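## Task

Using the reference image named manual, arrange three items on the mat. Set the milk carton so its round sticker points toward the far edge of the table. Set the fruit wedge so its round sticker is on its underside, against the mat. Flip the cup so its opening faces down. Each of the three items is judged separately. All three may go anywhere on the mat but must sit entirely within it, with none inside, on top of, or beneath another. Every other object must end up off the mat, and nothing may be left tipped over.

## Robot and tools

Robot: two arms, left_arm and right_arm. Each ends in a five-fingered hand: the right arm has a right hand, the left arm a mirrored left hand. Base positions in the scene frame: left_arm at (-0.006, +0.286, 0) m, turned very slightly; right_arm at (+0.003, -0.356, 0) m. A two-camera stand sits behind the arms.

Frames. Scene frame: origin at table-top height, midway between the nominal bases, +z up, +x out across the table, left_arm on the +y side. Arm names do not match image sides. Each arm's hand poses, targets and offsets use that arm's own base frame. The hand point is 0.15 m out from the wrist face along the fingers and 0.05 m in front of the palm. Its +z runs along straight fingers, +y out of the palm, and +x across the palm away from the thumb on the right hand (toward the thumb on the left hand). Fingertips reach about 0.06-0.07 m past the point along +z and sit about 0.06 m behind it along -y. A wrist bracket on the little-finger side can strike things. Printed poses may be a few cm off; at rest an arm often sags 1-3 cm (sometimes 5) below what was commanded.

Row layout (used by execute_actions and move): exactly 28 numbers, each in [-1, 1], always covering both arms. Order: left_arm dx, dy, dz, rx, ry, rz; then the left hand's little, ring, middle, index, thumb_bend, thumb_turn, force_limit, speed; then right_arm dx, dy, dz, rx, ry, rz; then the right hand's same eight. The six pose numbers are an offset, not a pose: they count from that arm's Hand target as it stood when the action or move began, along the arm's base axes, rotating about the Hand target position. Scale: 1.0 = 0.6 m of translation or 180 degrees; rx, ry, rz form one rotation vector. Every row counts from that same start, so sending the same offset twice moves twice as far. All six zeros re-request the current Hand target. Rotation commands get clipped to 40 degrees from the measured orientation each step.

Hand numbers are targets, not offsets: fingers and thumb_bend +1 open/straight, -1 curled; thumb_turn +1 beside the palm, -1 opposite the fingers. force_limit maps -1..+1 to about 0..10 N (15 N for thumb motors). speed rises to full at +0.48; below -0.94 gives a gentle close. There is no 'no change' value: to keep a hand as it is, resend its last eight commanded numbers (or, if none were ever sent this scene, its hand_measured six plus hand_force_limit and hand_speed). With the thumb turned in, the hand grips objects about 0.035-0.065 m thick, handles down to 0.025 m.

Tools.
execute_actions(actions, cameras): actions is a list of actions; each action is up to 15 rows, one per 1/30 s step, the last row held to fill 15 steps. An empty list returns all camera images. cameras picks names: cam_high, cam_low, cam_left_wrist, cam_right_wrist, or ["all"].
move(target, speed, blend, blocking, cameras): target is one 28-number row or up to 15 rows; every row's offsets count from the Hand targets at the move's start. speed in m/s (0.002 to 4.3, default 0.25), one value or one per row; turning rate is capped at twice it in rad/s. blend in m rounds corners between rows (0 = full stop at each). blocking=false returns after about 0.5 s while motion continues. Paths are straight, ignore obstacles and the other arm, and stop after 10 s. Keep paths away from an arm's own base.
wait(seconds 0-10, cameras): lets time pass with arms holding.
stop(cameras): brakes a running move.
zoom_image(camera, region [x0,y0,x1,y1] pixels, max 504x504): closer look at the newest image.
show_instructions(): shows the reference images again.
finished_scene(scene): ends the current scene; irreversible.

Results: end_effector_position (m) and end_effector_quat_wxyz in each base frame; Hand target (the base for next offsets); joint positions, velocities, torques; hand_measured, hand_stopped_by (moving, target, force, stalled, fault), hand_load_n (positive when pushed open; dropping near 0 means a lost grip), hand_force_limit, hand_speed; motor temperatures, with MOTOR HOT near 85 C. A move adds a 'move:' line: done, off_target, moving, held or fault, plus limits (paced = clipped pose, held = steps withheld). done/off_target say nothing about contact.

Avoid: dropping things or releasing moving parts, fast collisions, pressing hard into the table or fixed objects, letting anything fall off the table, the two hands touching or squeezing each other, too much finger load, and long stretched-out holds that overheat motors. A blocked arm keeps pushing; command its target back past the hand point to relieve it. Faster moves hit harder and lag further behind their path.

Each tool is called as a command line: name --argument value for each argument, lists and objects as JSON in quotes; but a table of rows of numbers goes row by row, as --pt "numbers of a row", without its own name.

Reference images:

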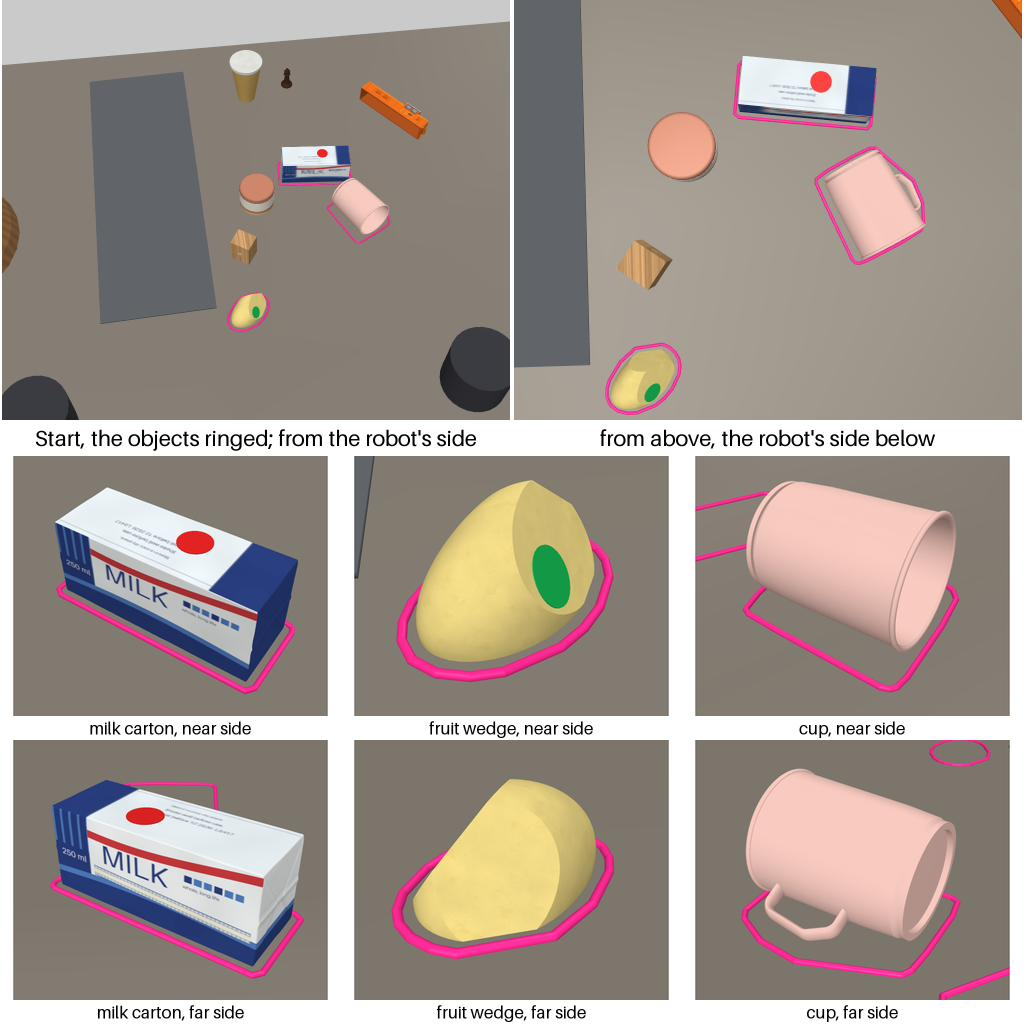

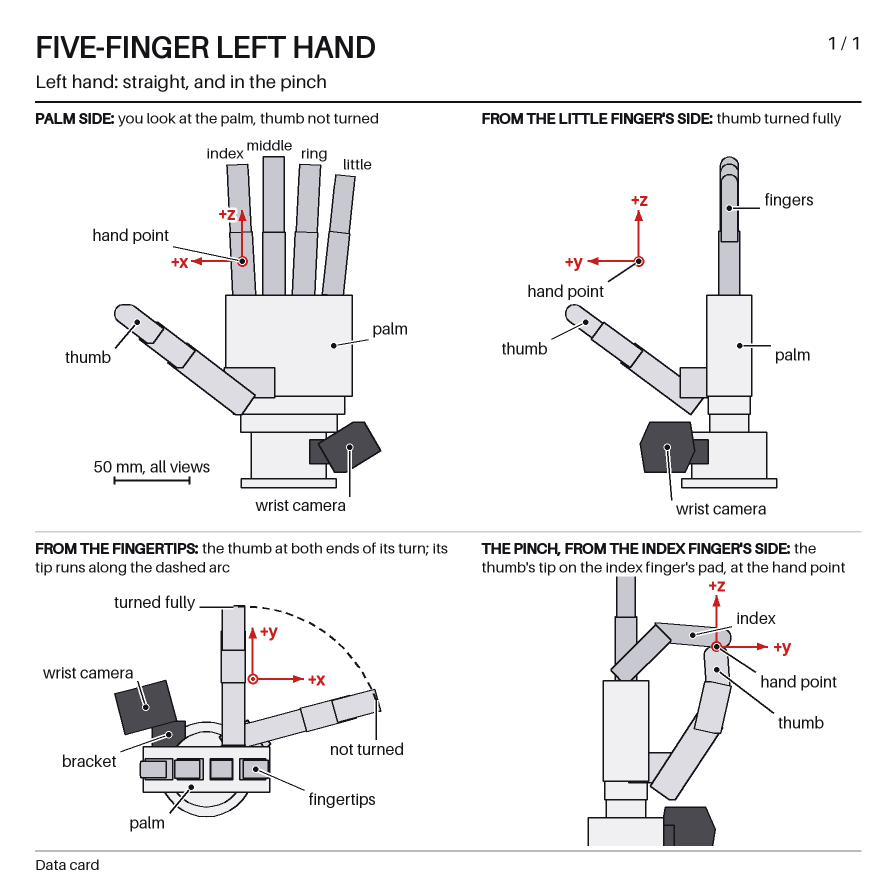

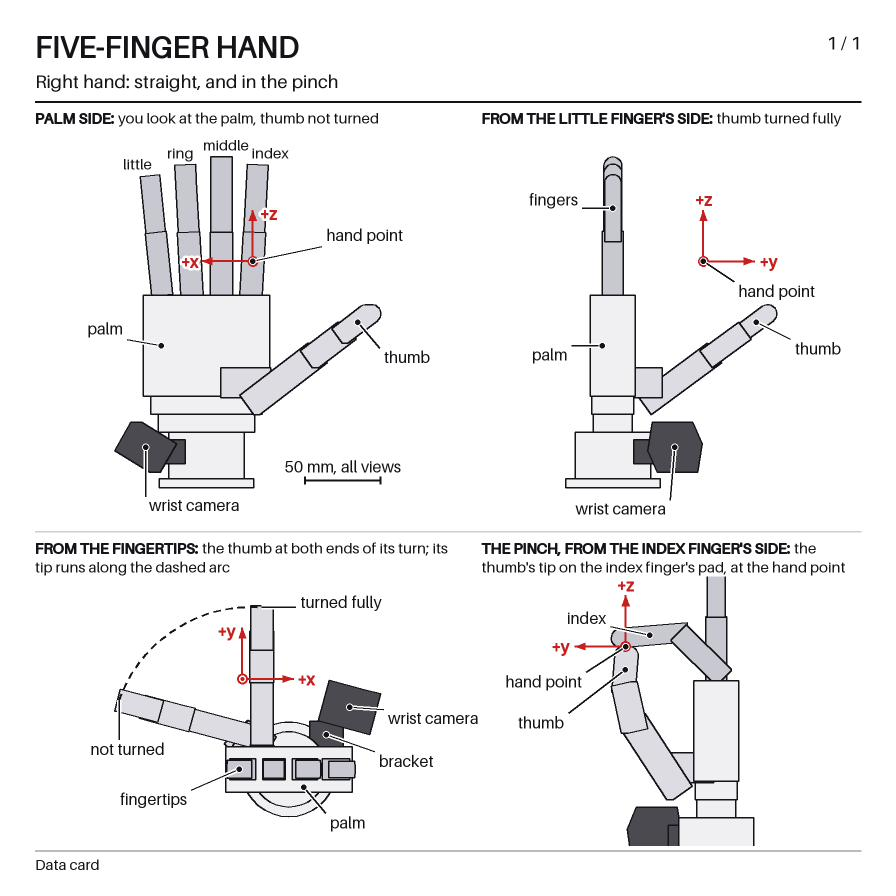

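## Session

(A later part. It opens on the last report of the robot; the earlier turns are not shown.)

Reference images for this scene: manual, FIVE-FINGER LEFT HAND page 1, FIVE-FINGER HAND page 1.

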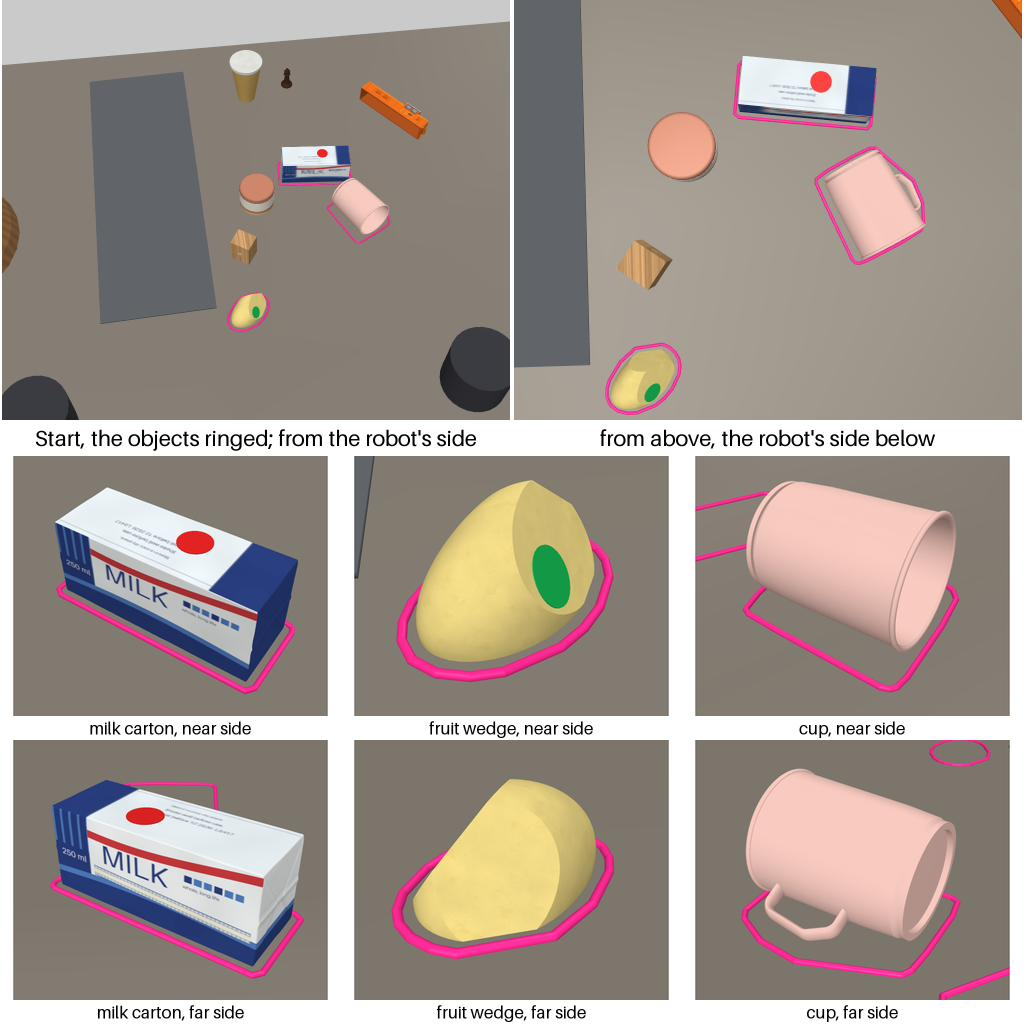

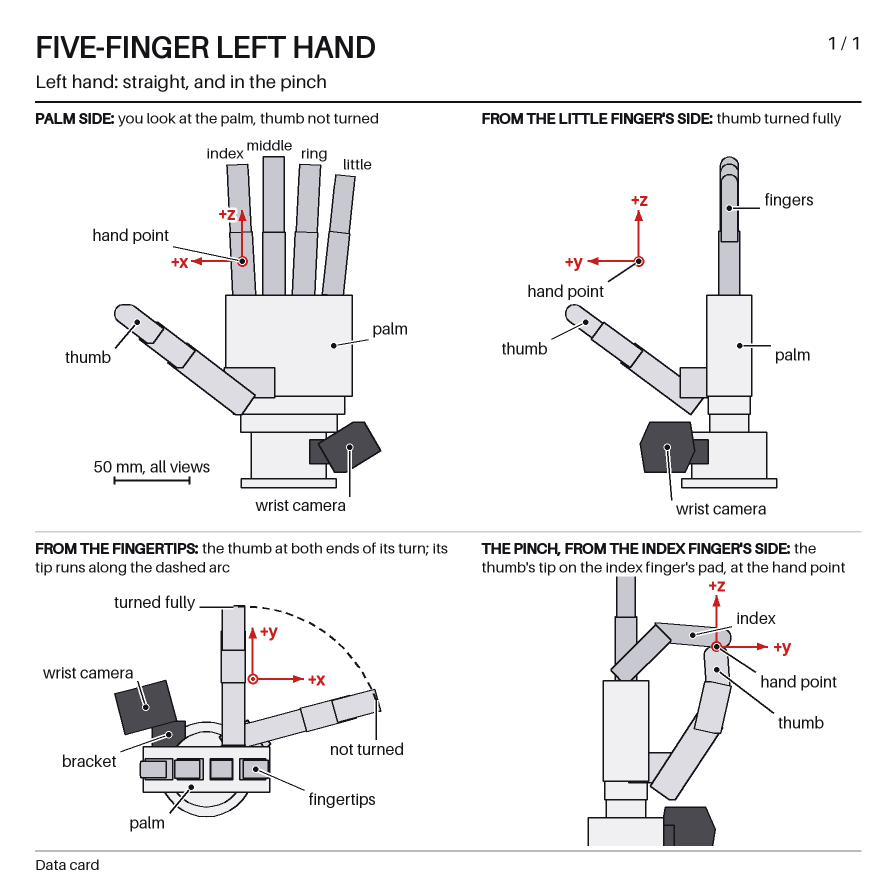

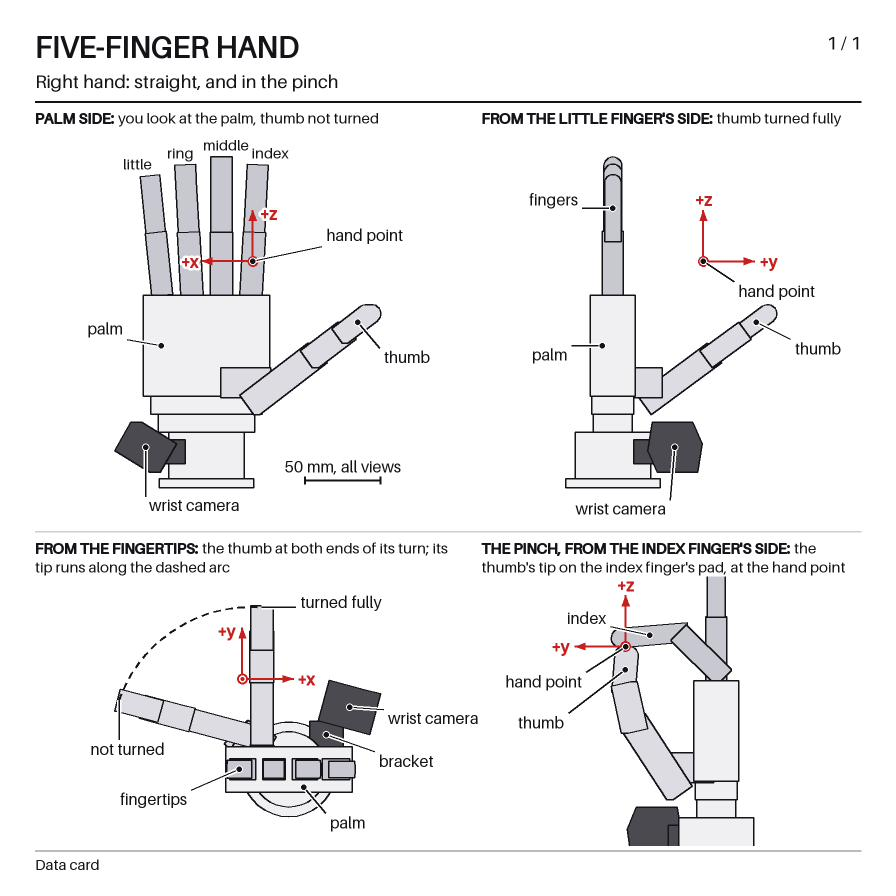

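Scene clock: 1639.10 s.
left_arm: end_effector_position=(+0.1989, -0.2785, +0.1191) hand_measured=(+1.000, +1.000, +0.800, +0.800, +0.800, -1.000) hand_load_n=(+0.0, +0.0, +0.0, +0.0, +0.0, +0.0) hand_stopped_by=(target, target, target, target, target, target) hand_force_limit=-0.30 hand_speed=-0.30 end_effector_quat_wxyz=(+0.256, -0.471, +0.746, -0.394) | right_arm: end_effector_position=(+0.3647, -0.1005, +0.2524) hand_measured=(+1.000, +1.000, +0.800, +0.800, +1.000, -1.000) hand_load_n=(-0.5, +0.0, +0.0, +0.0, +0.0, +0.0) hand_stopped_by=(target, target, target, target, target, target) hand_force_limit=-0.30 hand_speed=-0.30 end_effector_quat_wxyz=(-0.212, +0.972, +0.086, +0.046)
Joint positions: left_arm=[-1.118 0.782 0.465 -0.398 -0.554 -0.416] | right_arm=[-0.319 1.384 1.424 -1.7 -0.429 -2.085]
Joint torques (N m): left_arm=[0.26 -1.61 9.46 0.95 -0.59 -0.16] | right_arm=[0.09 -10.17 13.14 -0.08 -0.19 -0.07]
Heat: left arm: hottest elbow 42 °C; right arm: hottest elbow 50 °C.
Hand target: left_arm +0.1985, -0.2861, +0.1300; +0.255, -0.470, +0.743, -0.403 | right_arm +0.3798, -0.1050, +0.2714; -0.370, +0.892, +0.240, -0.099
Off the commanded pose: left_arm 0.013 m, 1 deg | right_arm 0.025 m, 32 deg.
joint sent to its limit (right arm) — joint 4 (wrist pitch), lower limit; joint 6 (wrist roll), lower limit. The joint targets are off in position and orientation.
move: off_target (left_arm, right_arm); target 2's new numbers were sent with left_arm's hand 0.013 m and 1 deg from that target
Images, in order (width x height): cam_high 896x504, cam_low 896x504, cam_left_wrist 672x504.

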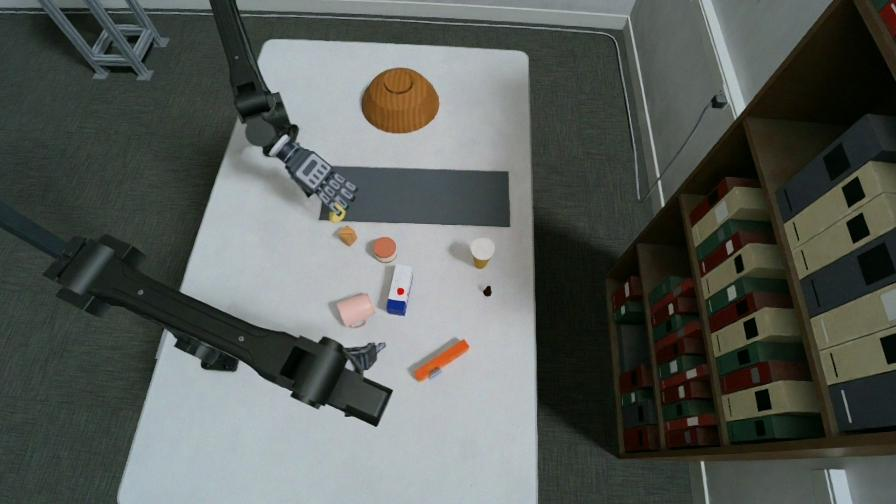

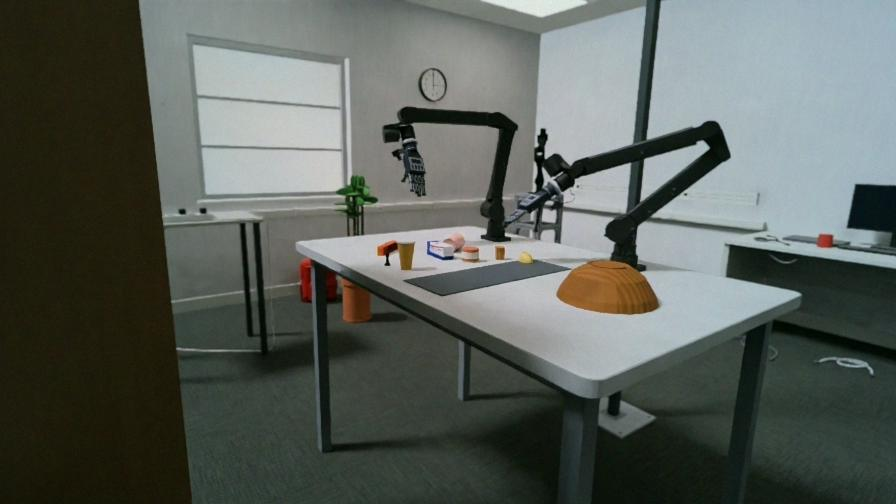

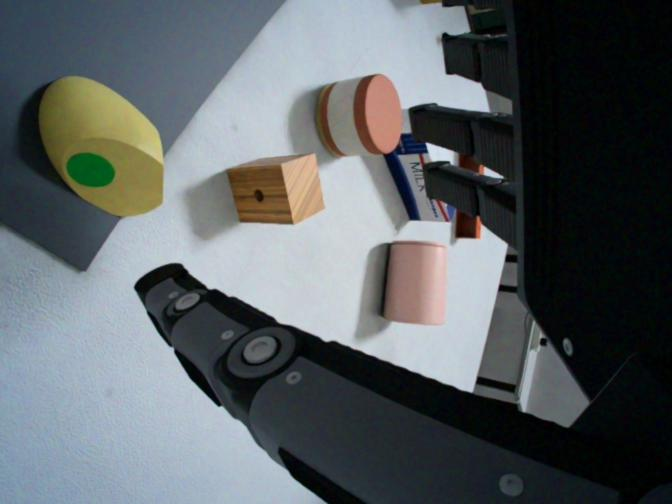

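execute_actions --actions '[]'

Scene clock: 1683.23 s.
left_arm: end_effector_position=(+0.1989, -0.2785, +0.1191) hand_measured=(+1.000, +1.000, +0.800, +0.800, +0.800, -1.000) hand_load_n=(-0.5, +0.0, -0.5, +0.0, +0.0, +0.0) hand_stopped_by=(target, target, target, target, target, target) hand_force_limit=-0.30 hand_speed=-0.30 end_effector_quat_wxyz=(+0.256, -0.471, +0.746, -0.394) | right_arm: end_effector_position=(+0.3647, -0.1005, +0.2524) hand_measured=(+1.000, +1.000, +0.800, +0.800, +1.000, -1.000) hand_load_n=(+0.0, +0.0, +0.0, +0.0, +0.0, -0.5) hand_stopped_by=(target, target, target, target, target, target) hand_force_limit=-0.30 hand_speed=-0.30 end_effector_quat_wxyz=(-0.212, +0.972, +0.086, +0.046)
Joint positions: left_arm=[-1.118 0.782 0.465 -0.398 -0.554 -0.416] | right_arm=[-0.319 1.384 1.424 -1.7 -0.429 -2.085]
Joint velocities: within noise
Joint torques (N m): left_arm=[0.32 -1.61 9.47 0.95 -0.59 -0.16] | right_arm=[0.21 -10.34 13.11 -0.09 -0.2 -0.06]
Motor temperatures (°C): left_arm=[23 28 44 23 24 25] | right_arm=[22 27 50 22 24 26]
Heat: left arm: hottest elbow 44 °C; right arm: hottest elbow 50 °C.
Hand target: left_arm +0.1985, -0.2861, +0.1300; +0.255, -0.470, +0.743, -0.403 | right_arm +0.3798, -0.1050, +0.2714; -0.370, +0.892, +0.240, -0.099
Off the commanded pose: left_arm 0.013 m, 1 deg | right_arm 0.025 m, 32 deg.

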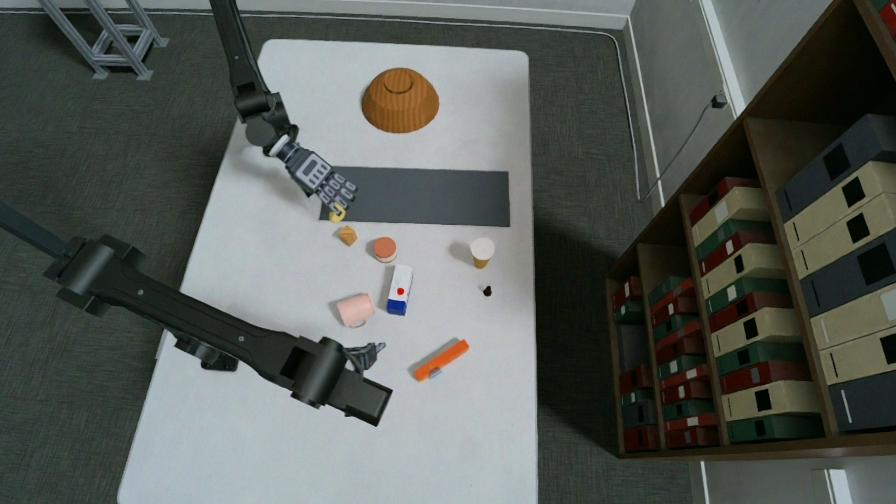

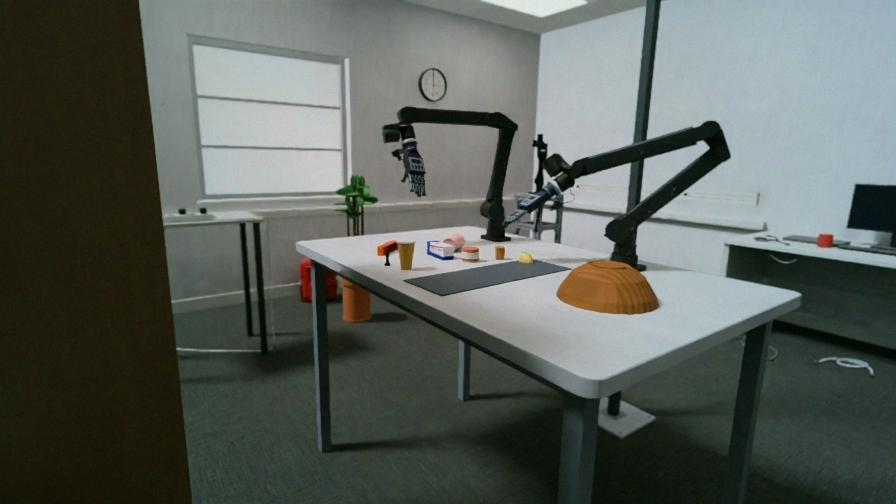

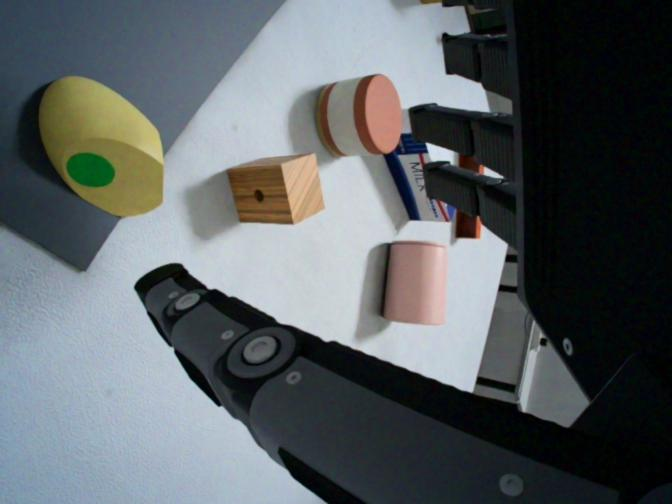

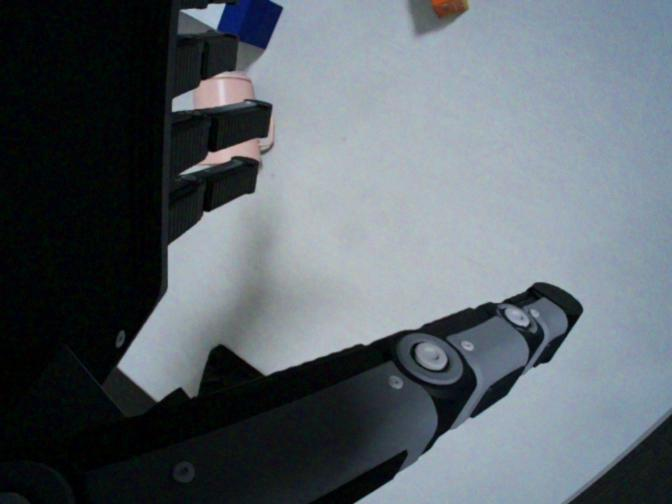

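zoom_image --camera "cam_left_wrist" --region '[0, 40, 240, 280]'

zoom_image --camera "cam_high" --region '[290, 160, 420, 260]'

zoom_image --camera "cam_low" --region '[440, 220, 580, 300]'

Scaled by 2.100 from the camera's 672x504 image, which has a finer 960x720 frame.

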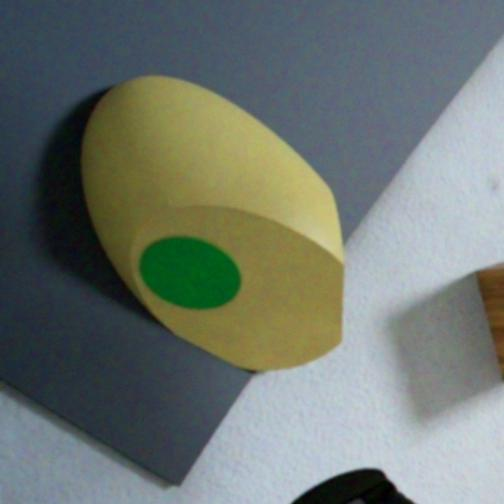

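Scaled by 3.877 from the camera's 896x504 image, which has a finer 1280x720 frame.

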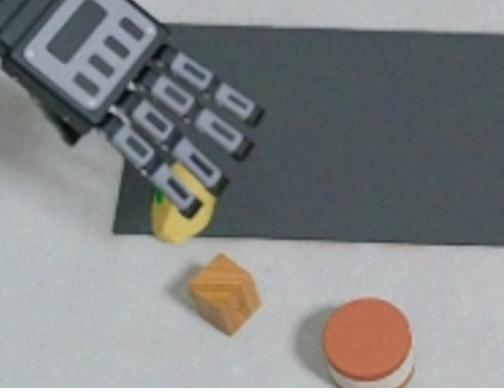

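Scaled by 3.600 from the camera's 896x504 image, which has a finer 1280x720 frame.

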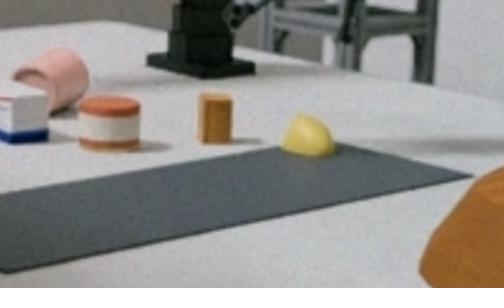

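move --pt "0.0858 0.3935 0.25 0 0 0 1 1 0.8 0.8 0.8 -1 -0.3 -0.3 -0.133 0.425 0.0477 0.0668 0.012 -0.2221 1 1 0.8 0.8 0.6 -1 -0.3 -0.3" --pt "0.0858 0.3935 0.25 0 0 0 1 1 0.8 0.8 0.8 -1 -0.3 -0.3 -0.3122 0.8467 -0.2023 0.0668 0.012 -0.2221 1 1 0.8 0.8 0.6 -1 -0.3 -0.3" --speed 0.3 --blend '[0.08,0]' --cameras '["cam_high","cam_right_wrist"]'

Scene clock: 1891.53 s.
left_arm: end_effector_position=(+0.2415, -0.0553, +0.2522) hand_measured=(+1.000, +1.000, +0.800, +0.800, +0.800, -1.000) hand_load_n=(+0.0, +0.0, +0.0, +0.0, +0.0, +0.0) hand_stopped_by=(target, target, target, target, target, target) hand_force_limit=-0.30 hand_speed=-0.30 end_effector_quat_wxyz=(+0.233, -0.481, +0.746, -0.398) | right_arm: end_effector_position=(+0.1908, +0.3958, +0.1449) hand_measured=(+1.000, +1.000, +0.800, +0.800, +0.600, -1.000) hand_load_n=(+0.0, +0.0, +0.0, +0.0, +0.0, +0.0) hand_stopped_by=(target, target, target, target, target, target) hand_force_limit=-0.30 hand_speed=-0.30 end_effector_quat_wxyz=(-0.466, +0.881, -0.077, +0.042)
Joint positions: left_arm=[0.214 0.5 0.738 -0.973 0.542 0.394] | right_arm=[0.93 1.134 0.721 -0.238 -0.38 -0.278]
Joint torques (N m): left_arm=[1.73 1.32 12.81 0.95 0.27 0.01] | right_arm=[1.14 -7.24 9.63 2.45 -0.07 0.26]
Heat: left arm: hottest elbow 44 °C; right arm: hottest elbow 51 °C.
Hand target: left_arm +0.2500, -0.0500, +0.2800; +0.255, -0.470, +0.743, -0.403 | right_arm +0.1925, +0.4031, +0.1500; -0.475, +0.875, -0.077, +0.042
Off the commanded pose: left_arm 0.030 m, 3 deg | right_arm 0.009 m, 1 deg.
move: off_target (left_arm)
Images, in order (width x height): cam_high 896x504, cam_right_wrist 672x504.

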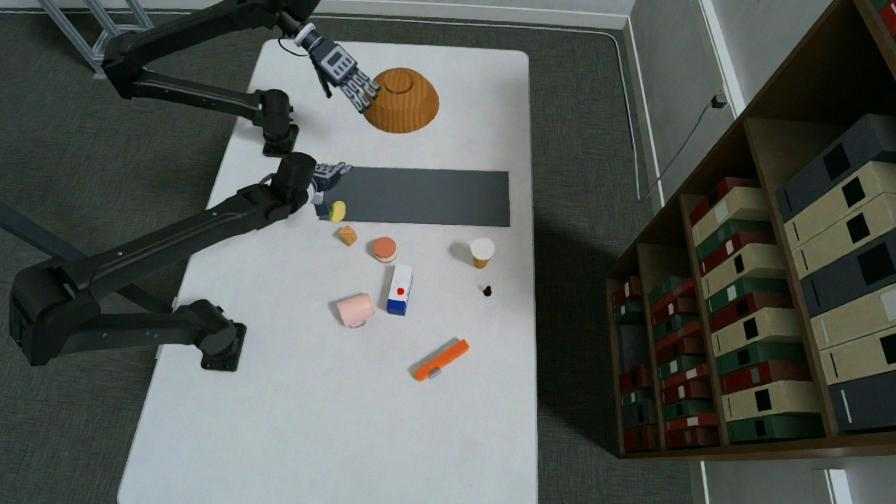

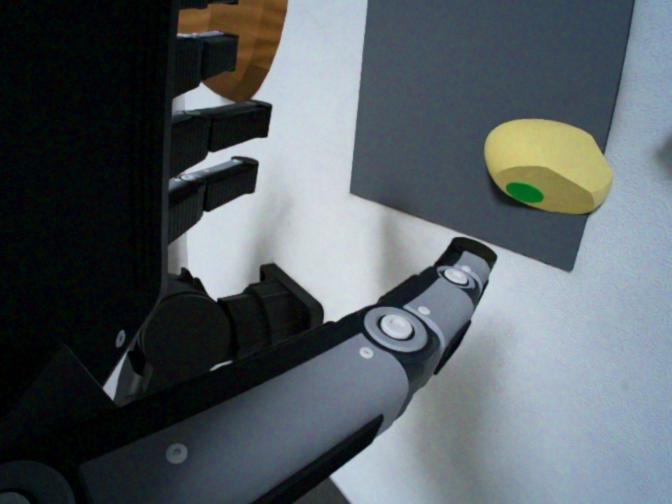

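zoom_image --camera "cam_high" --region '[300, 150, 400, 250]'

zoom_image --camera "cam_right_wrist" --region '[440, 80, 660, 280]'

Scaled by 5.040 from the camera's 896x504 image, which has a finer 1280x720 frame.

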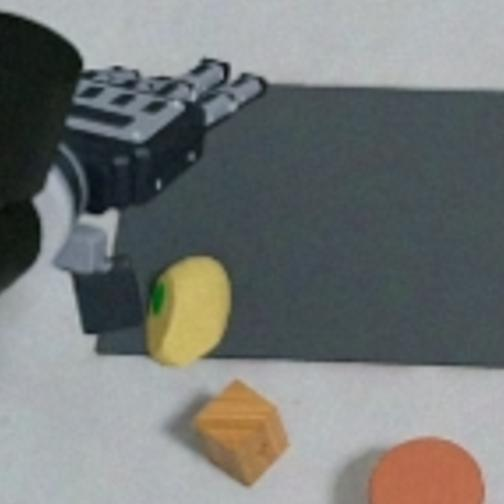

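Scaled by 2.291 from the camera's 672x504 image, which has a finer 960x720 frame.

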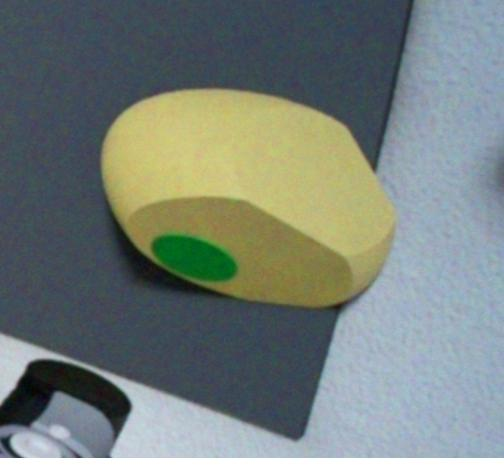

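move --target '[0,0,0,0,0,0,1,1,0.8,0.8,0.8,-1,-0.3,-0.3,-0.005,0.0115,-0.145,0,0,0,1,1,0.8,0.8,0.6,-1,-0.3,-0.3]' --speed 0.2 --cameras '["cam_right_wrist"]'

Scene clock: 1956.57 s.
left_arm: end_effector_position=(+0.2415, -0.0553, +0.2522) hand_measured=(+1.000, +1.000, +0.800, +0.800, +0.800, -1.000) hand_load_n=(+0.0, +0.0, +0.0, +0.0, +0.0, +0.0) hand_stopped_by=(target, target, target, target, target, target) hand_force_limit=-0.30 hand_speed=-0.30 end_effector_quat_wxyz=(+0.233, -0.481, +0.746, -0.398) | right_arm: end_effector_position=(+0.1910, +0.3996, +0.0578) hand_measured=(+1.000, +1.000, +0.800, +0.800, +0.600, -1.000) hand_load_n=(+0.0, +0.0, +0.0, +0.0, +0.5, +0.0) hand_stopped_by=(target, target, target, target, target, target) hand_force_limit=-0.30 hand_speed=-0.30 end_effector_quat_wxyz=(-0.465, +0.881, -0.081, +0.044)
Joint positions: left_arm=[0.214 0.5 0.738 -0.973 0.542 0.394] | right_arm=[0.939 1.306 0.586 0.072 -0.365 -0.265]
Joint torques (N m): left_arm=[1.73 1.26 12.81 0.94 0.27 0.01] | right_arm=[1.2 -7.94 8.32 2.45 -0.07 0.26]
Heat: left arm: hottest elbow 46 °C; right arm: hottest elbow 48 °C.
Hand target: left_arm +0.2500, -0.0500, +0.2800; +0.255, -0.470, +0.743, -0.403 | right_arm +0.1895, +0.4100, +0.0630; -0.475, +0.875, -0.077, +0.042
Off the commanded pose: left_arm 0.030 m, 3 deg | right_arm 0.012 m, 1 deg.
move: off_target (left_arm, right_arm)
Images, in order (width x height): cam_right_wrist 672x504.

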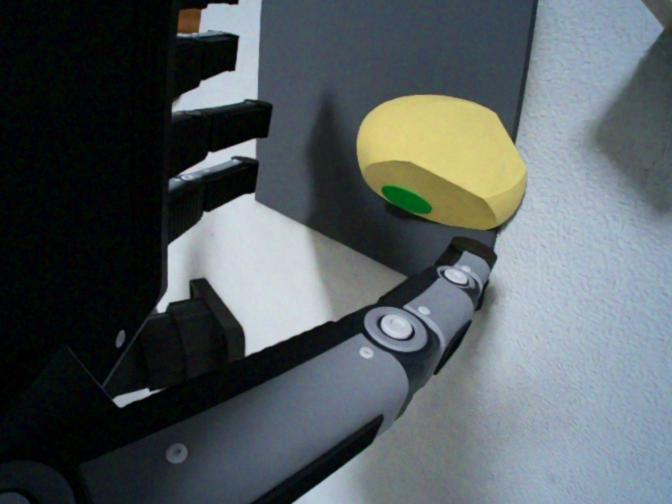

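move --target '[0,0,0,0,0,0,1,1,0.8,0.8,0.8,-1,-0.3,-0.3,0.004,0,-0.055,0,0,0,1,1,0.8,0.8,0.6,-1,-0.3,-0.3]' --speed 0.12 --cameras '["cam_right_wrist","cam_high"]'

zoom_image --camera "cam_right_wrist" --region '[230, 80, 530, 300]'

zoom_image --camera "cam_high" --region '[290, 160, 390, 260]'

Scene clock: 1990.17 s.
left_arm: end_effector_position=(+0.2415, -0.0553, +0.2522) hand_measured=(+1.000, +1.000, +0.800, +0.800, +0.800, -1.000) hand_load_n=(+0.0, +0.0, +0.5, +0.0, +0.0, +0.0) hand_stopped_by=(target, target, target, target, target, target) hand_force_limit=-0.30 hand_speed=-0.30 end_effector_quat_wxyz=(+0.233, -0.481, +0.746, -0.398) | right_arm: end_effector_position=(+0.1925, +0.4022, +0.0283) hand_measured=(+1.000, +1.000, +0.800, +0.800, +0.600, -1.000) hand_load_n=(+0.0, +0.0, +0.0, +0.0, +0.0, +0.0) hand_stopped_by=(target, target, target, target, target, target) hand_force_limit=-0.30 hand_speed=-0.30 end_effector_quat_wxyz=(-0.468, +0.879, -0.081, +0.044)
Joint positions: left_arm=[0.214 0.5 0.738 -0.973 0.542 0.394] | right_arm=[0.939 1.394 0.555 0.196 -0.366 -0.264]
Joint torques (N m): left_arm=[1.73 1.26 12.81 0.95 0.27 0.01] | right_arm=[0.73 -8.06 7.13 2.5 -0.18 0.22]
Heat: left arm: hottest elbow 47 °C; right arm: hottest elbow 46 °C.
Hand target: left_arm +0.2500, -0.0500, +0.2800; +0.255, -0.470, +0.743, -0.403 | right_arm +0.1919, +0.4100, +0.0300; -0.475, +0.875, -0.077, +0.042
Off the commanded pose: left_arm 0.030 m, 3 deg | right_arm 0.008 m, 1 deg.
move: off_target (left_arm)
Images, in order (width x height): cam_high 896x504, cam_right_wrist 672x504.

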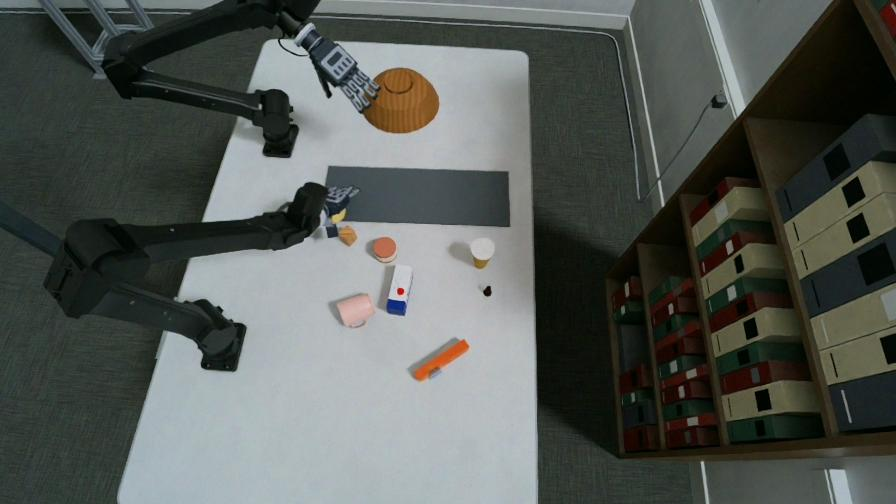

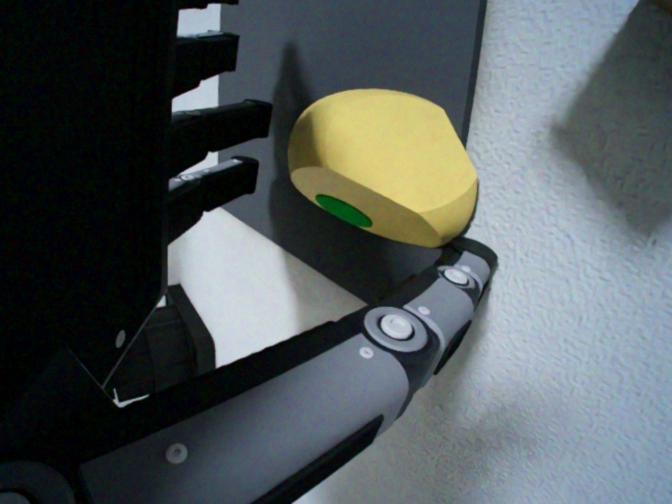

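Scaled by 1.680 from the camera's 672x504 image, which has a finer 960x720 frame.

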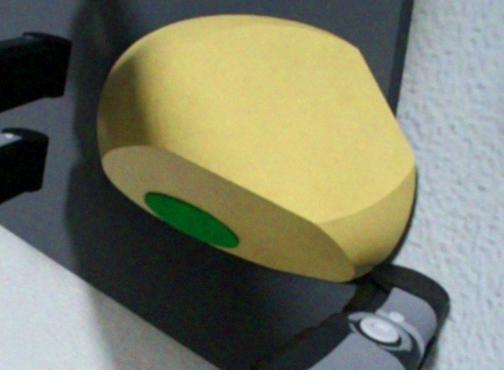

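Scaled by 5.040 from the camera's 896x504 image, which has a finer 1280x720 frame.

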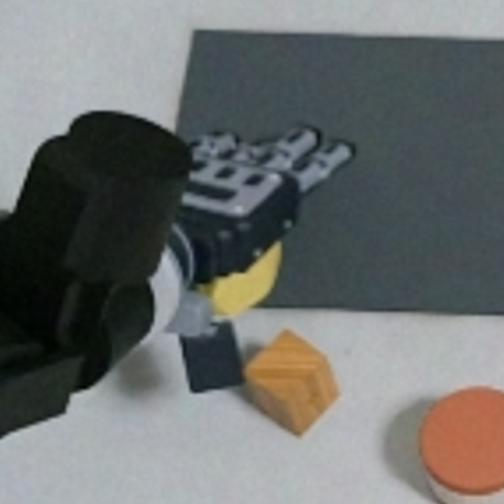

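move --target '[0,0,0,0,0,0,1,1,0.8,0.8,0.8,-1,-0.3,-0.3,0.018,-0.0032,-0.007,0,0,0.0167,1,1,0.8,0.8,0.6,-1,-0.3,-0.3]' --speed 0.08 --cameras '["cam_right_wrist"]'

zoom_image --camera "cam_right_wrist" --region '[230, 80, 530, 300]'

Scene clock: 2117.80 s.
left_arm: end_effector_position=(+0.2415, -0.0553, +0.2522) hand_measured=(+1.000, +1.000, +0.800, +0.800, +0.800, -1.000) hand_load_n=(+0.0, +0.0, +0.0, +0.0, +0.0, +0.0) hand_stopped_by=(target, target, target, target, target, target) hand_force_limit=-0.30 hand_speed=-0.30 end_effector_quat_wxyz=(+0.233, -0.481, +0.746, -0.398) | right_arm: end_effector_position=(+0.1889, +0.4017, +0.0278) hand_measured=(+1.000, +1.000, +0.800, +0.800, +0.600, -1.000) hand_load_n=(+0.0, -0.5, +0.0, +0.0, -1.0, +0.0) hand_stopped_by=(target, target, target, target, target, target) hand_force_limit=-0.30 hand_speed=-0.30 end_effector_quat_wxyz=(-0.476, +0.877, -0.061, +0.021)
Joint positions: left_arm=[0.214 0.5 0.738 -0.973 0.542 0.394] | right_arm=[0.917 1.407 0.558 0.199 -0.445 -0.29]
Joint torques (N m): left_arm=[1.73 1.32 12.82 0.94 0.27 0.01] | right_arm=[-0.32 -6.77 9.07 1.74 -0.17 -0.13]
Motor temperatures (°C): left_arm=[23 28 48 22 24 25] | right_arm=[22 26 40 22 24 26]
Heat: left arm: hottest elbow 48 °C; right arm: hottest elbow 40 °C.
Hand target: left_arm +0.2500, -0.0500, +0.2800; +0.255, -0.470, +0.743, -0.403 | right_arm +0.2027, +0.4080, +0.0258; -0.476, +0.877, -0.054, +0.030
Off the commanded pose: left_arm 0.030 m, 3 deg | right_arm 0.015 m, 1 deg.
move: off_target (left_arm, right_arm)
Images, in order (width x height): cam_right_wrist 672x504.

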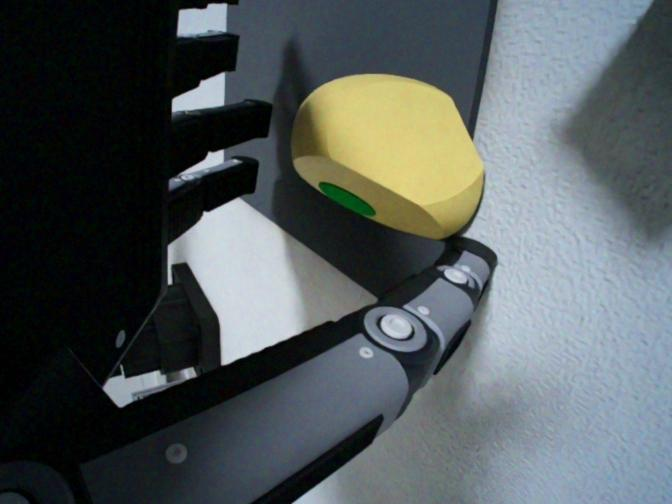

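Scaled by 1.680 from the camera's 672x504 image, which has a finer 960x720 frame.

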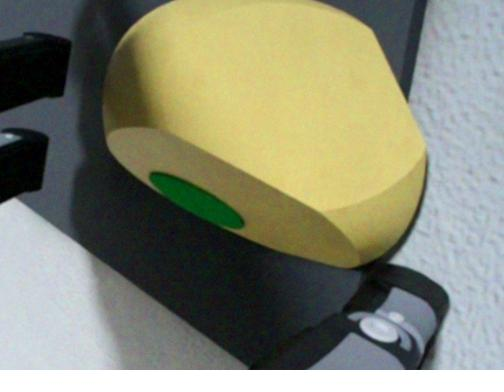

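move --target '[0,0,0,0,0,0,1,1,0.8,0.8,0.8,-1,-0.3,-0.3,0.022,-0.002,-0.006,0,0,0,1,1,0.8,0.8,0.6,-1,-0.3,-0.3]' --speed 0.08 --cameras '["cam_right_wrist"]'

zoom_image --camera "cam_right_wrist" --region '[230, 80, 530, 300]'

Scene clock: 2126.60 s.
left_arm: end_effector_position=(+0.2415, -0.0553, +0.2522) hand_measured=(+1.000, +1.000, +0.800, +0.800, +0.800, -1.000) hand_load_n=(+0.0, +0.0, +0.0, +0.0, +0.0, +0.0) hand_stopped_by=(target, target, target, target, target, target) hand_force_limit=-0.30 hand_speed=-0.30 end_effector_quat_wxyz=(+0.233, -0.481, +0.746, -0.398) | right_arm: end_effector_position=(+0.1906, +0.4015, +0.0286) hand_measured=(+1.000, +1.000, +0.800, +0.800, +0.600, -1.000) hand_load_n=(+0.0, +0.0, +0.0, +0.0, +1.5, +5.0) hand_stopped_by=(target, target, target, target, target, target) hand_force_limit=-0.30 hand_speed=-0.30 end_effector_quat_wxyz=(-0.481, +0.874, -0.059, +0.006)
Joint positions: left_arm=[0.214 0.5 0.738 -0.973 0.542 0.394] | right_arm=[0.896 1.42 0.566 0.199 -0.492 -0.293]
Joint torques (N m): left_arm=[1.79 1.32 12.81 0.94 0.27 0.02] | right_arm=[-1.32 -6.01 9.78 1.65 0.26 -0.32]
Heat: left arm: hottest elbow 48 °C; right arm: hottest elbow 41 °C.
Hand target: left_arm +0.2500, -0.0500, +0.2800; +0.255, -0.470, +0.743, -0.403 | right_arm +0.2159, +0.4068, +0.0222; -0.476, +0.877, -0.054, +0.030
Off the commanded pose: left_arm 0.030 m, 3 deg | right_arm 0.027 m, 3 deg.
move: off_target (left_arm, right_arm)
Images, in order (width x height): cam_right_wrist 672x504.

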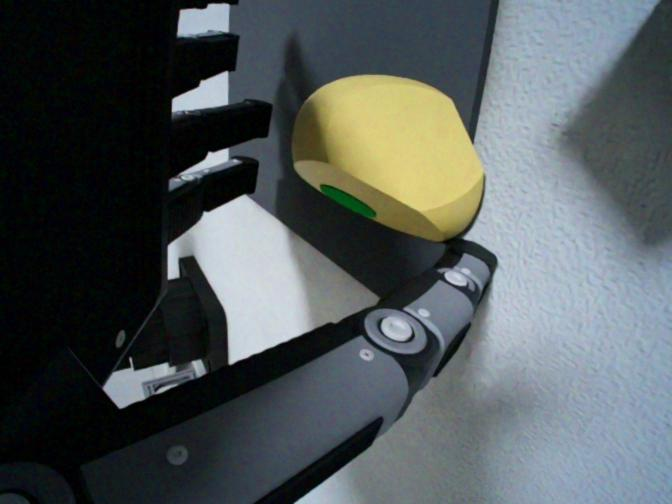

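Scaled by 1.680 from the camera's 672x504 image, which has a finer 960x720 frame.

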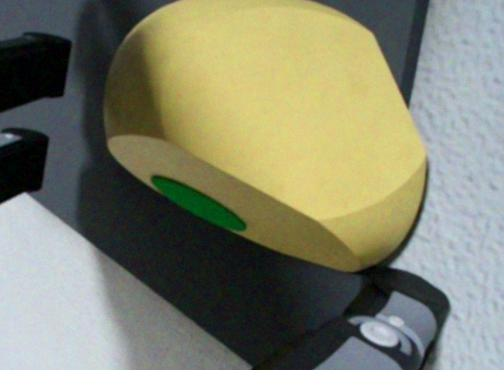

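move --target '[0,0,0,0,0,0,1,1,0.8,0.8,0.8,-1,-0.3,-0.3,-0.029,-0.0097,0.0713,0,0,0,1,1,0.8,0.8,0.7,-1,-0.3,-0.3]' --speed 0.15 --cameras '["cam_right_wrist","cam_high"]'

zoom_image --camera "cam_high" --region '[290, 160, 390, 260]'

Scene clock: 2155.23 s.
left_arm: end_effector_position=(+0.2415, -0.0553, +0.2522) hand_measured=(+1.000, +1.000, +0.800, +0.800, +0.800, -1.000) hand_load_n=(+0.0, +0.0, +0.0, +0.0, +0.0, +0.0) hand_stopped_by=(target, target, target, target, target, target) hand_force_limit=-0.30 hand_speed=-0.30 end_effector_quat_wxyz=(+0.233, -0.481, +0.746, -0.398) | right_arm: end_effector_position=(+0.1898, +0.3882, +0.0441) hand_measured=(+1.000, +1.000, +0.800, +0.800, +0.700, -1.000) hand_load_n=(+0.0, +0.0, +0.0, +0.0, +0.0, +0.0) hand_stopped_by=(target, target, target, target, target, target) hand_force_limit=-0.30 hand_speed=-0.30 end_effector_quat_wxyz=(-0.459, +0.885, -0.072, +0.015)
Joint positions: left_arm=[0.214 0.5 0.738 -0.973 0.542 0.394] | right_arm=[0.896 1.337 0.578 0.061 -0.449 -0.301]
Joint torques (N m): left_arm=[1.73 1.26 12.82 0.94 0.27 0.02] | right_arm=[1.14 -10.23 9.85 1.32 -0.11 -0.05]
Heat: left arm: hottest elbow 48 °C; right arm: hottest elbow 42 °C.
Hand target: left_arm +0.2500, -0.0500, +0.2800; +0.255, -0.470, +0.743, -0.403 | right_arm +0.1985, +0.4010, +0.0650; -0.476, +0.877, -0.054, +0.030
Off the commanded pose: left_arm 0.030 m, 3 deg | right_arm 0.026 m, 3 deg.
move: off_target (left_arm, right_arm)
Images, in order (width x height): cam_high 896x504, cam_right_wrist 672x504.

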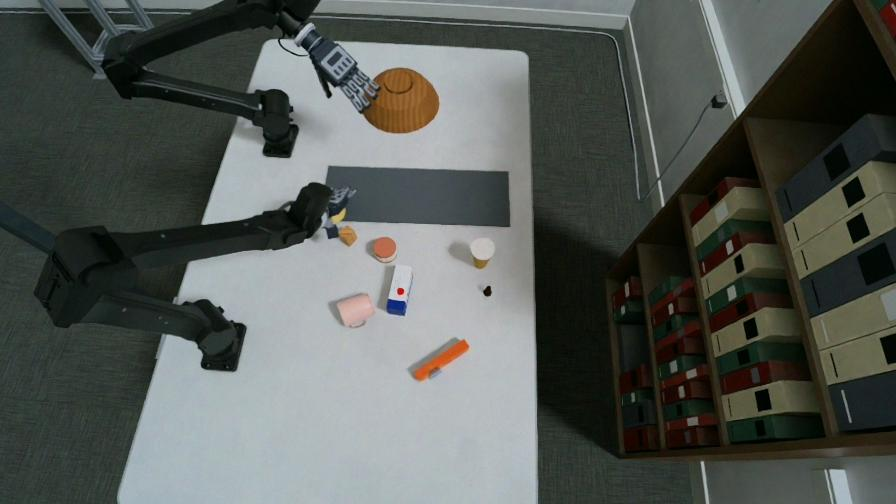

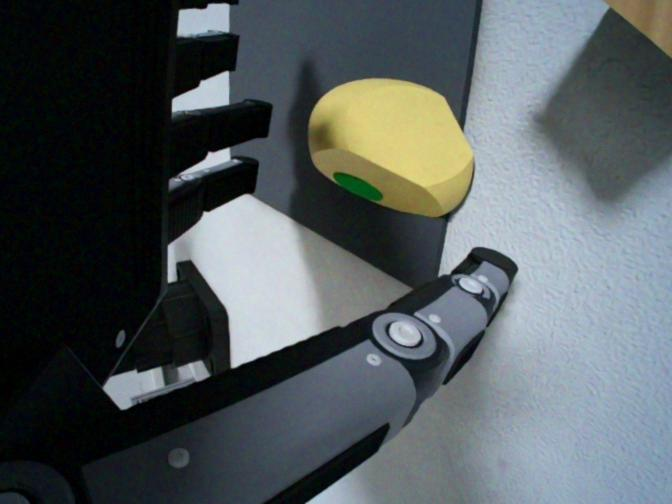

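Scaled by 5.040 from the camera's 896x504 image, which has a finer 1280x720 frame.

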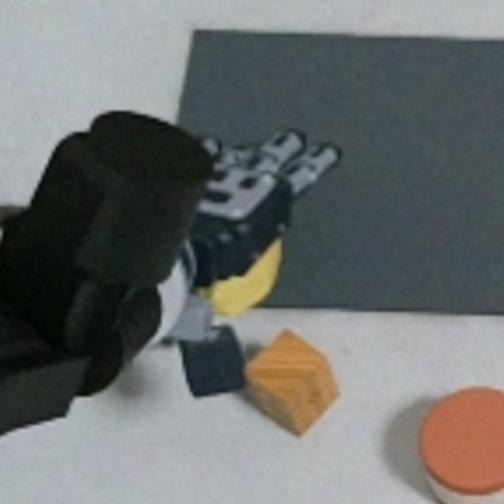

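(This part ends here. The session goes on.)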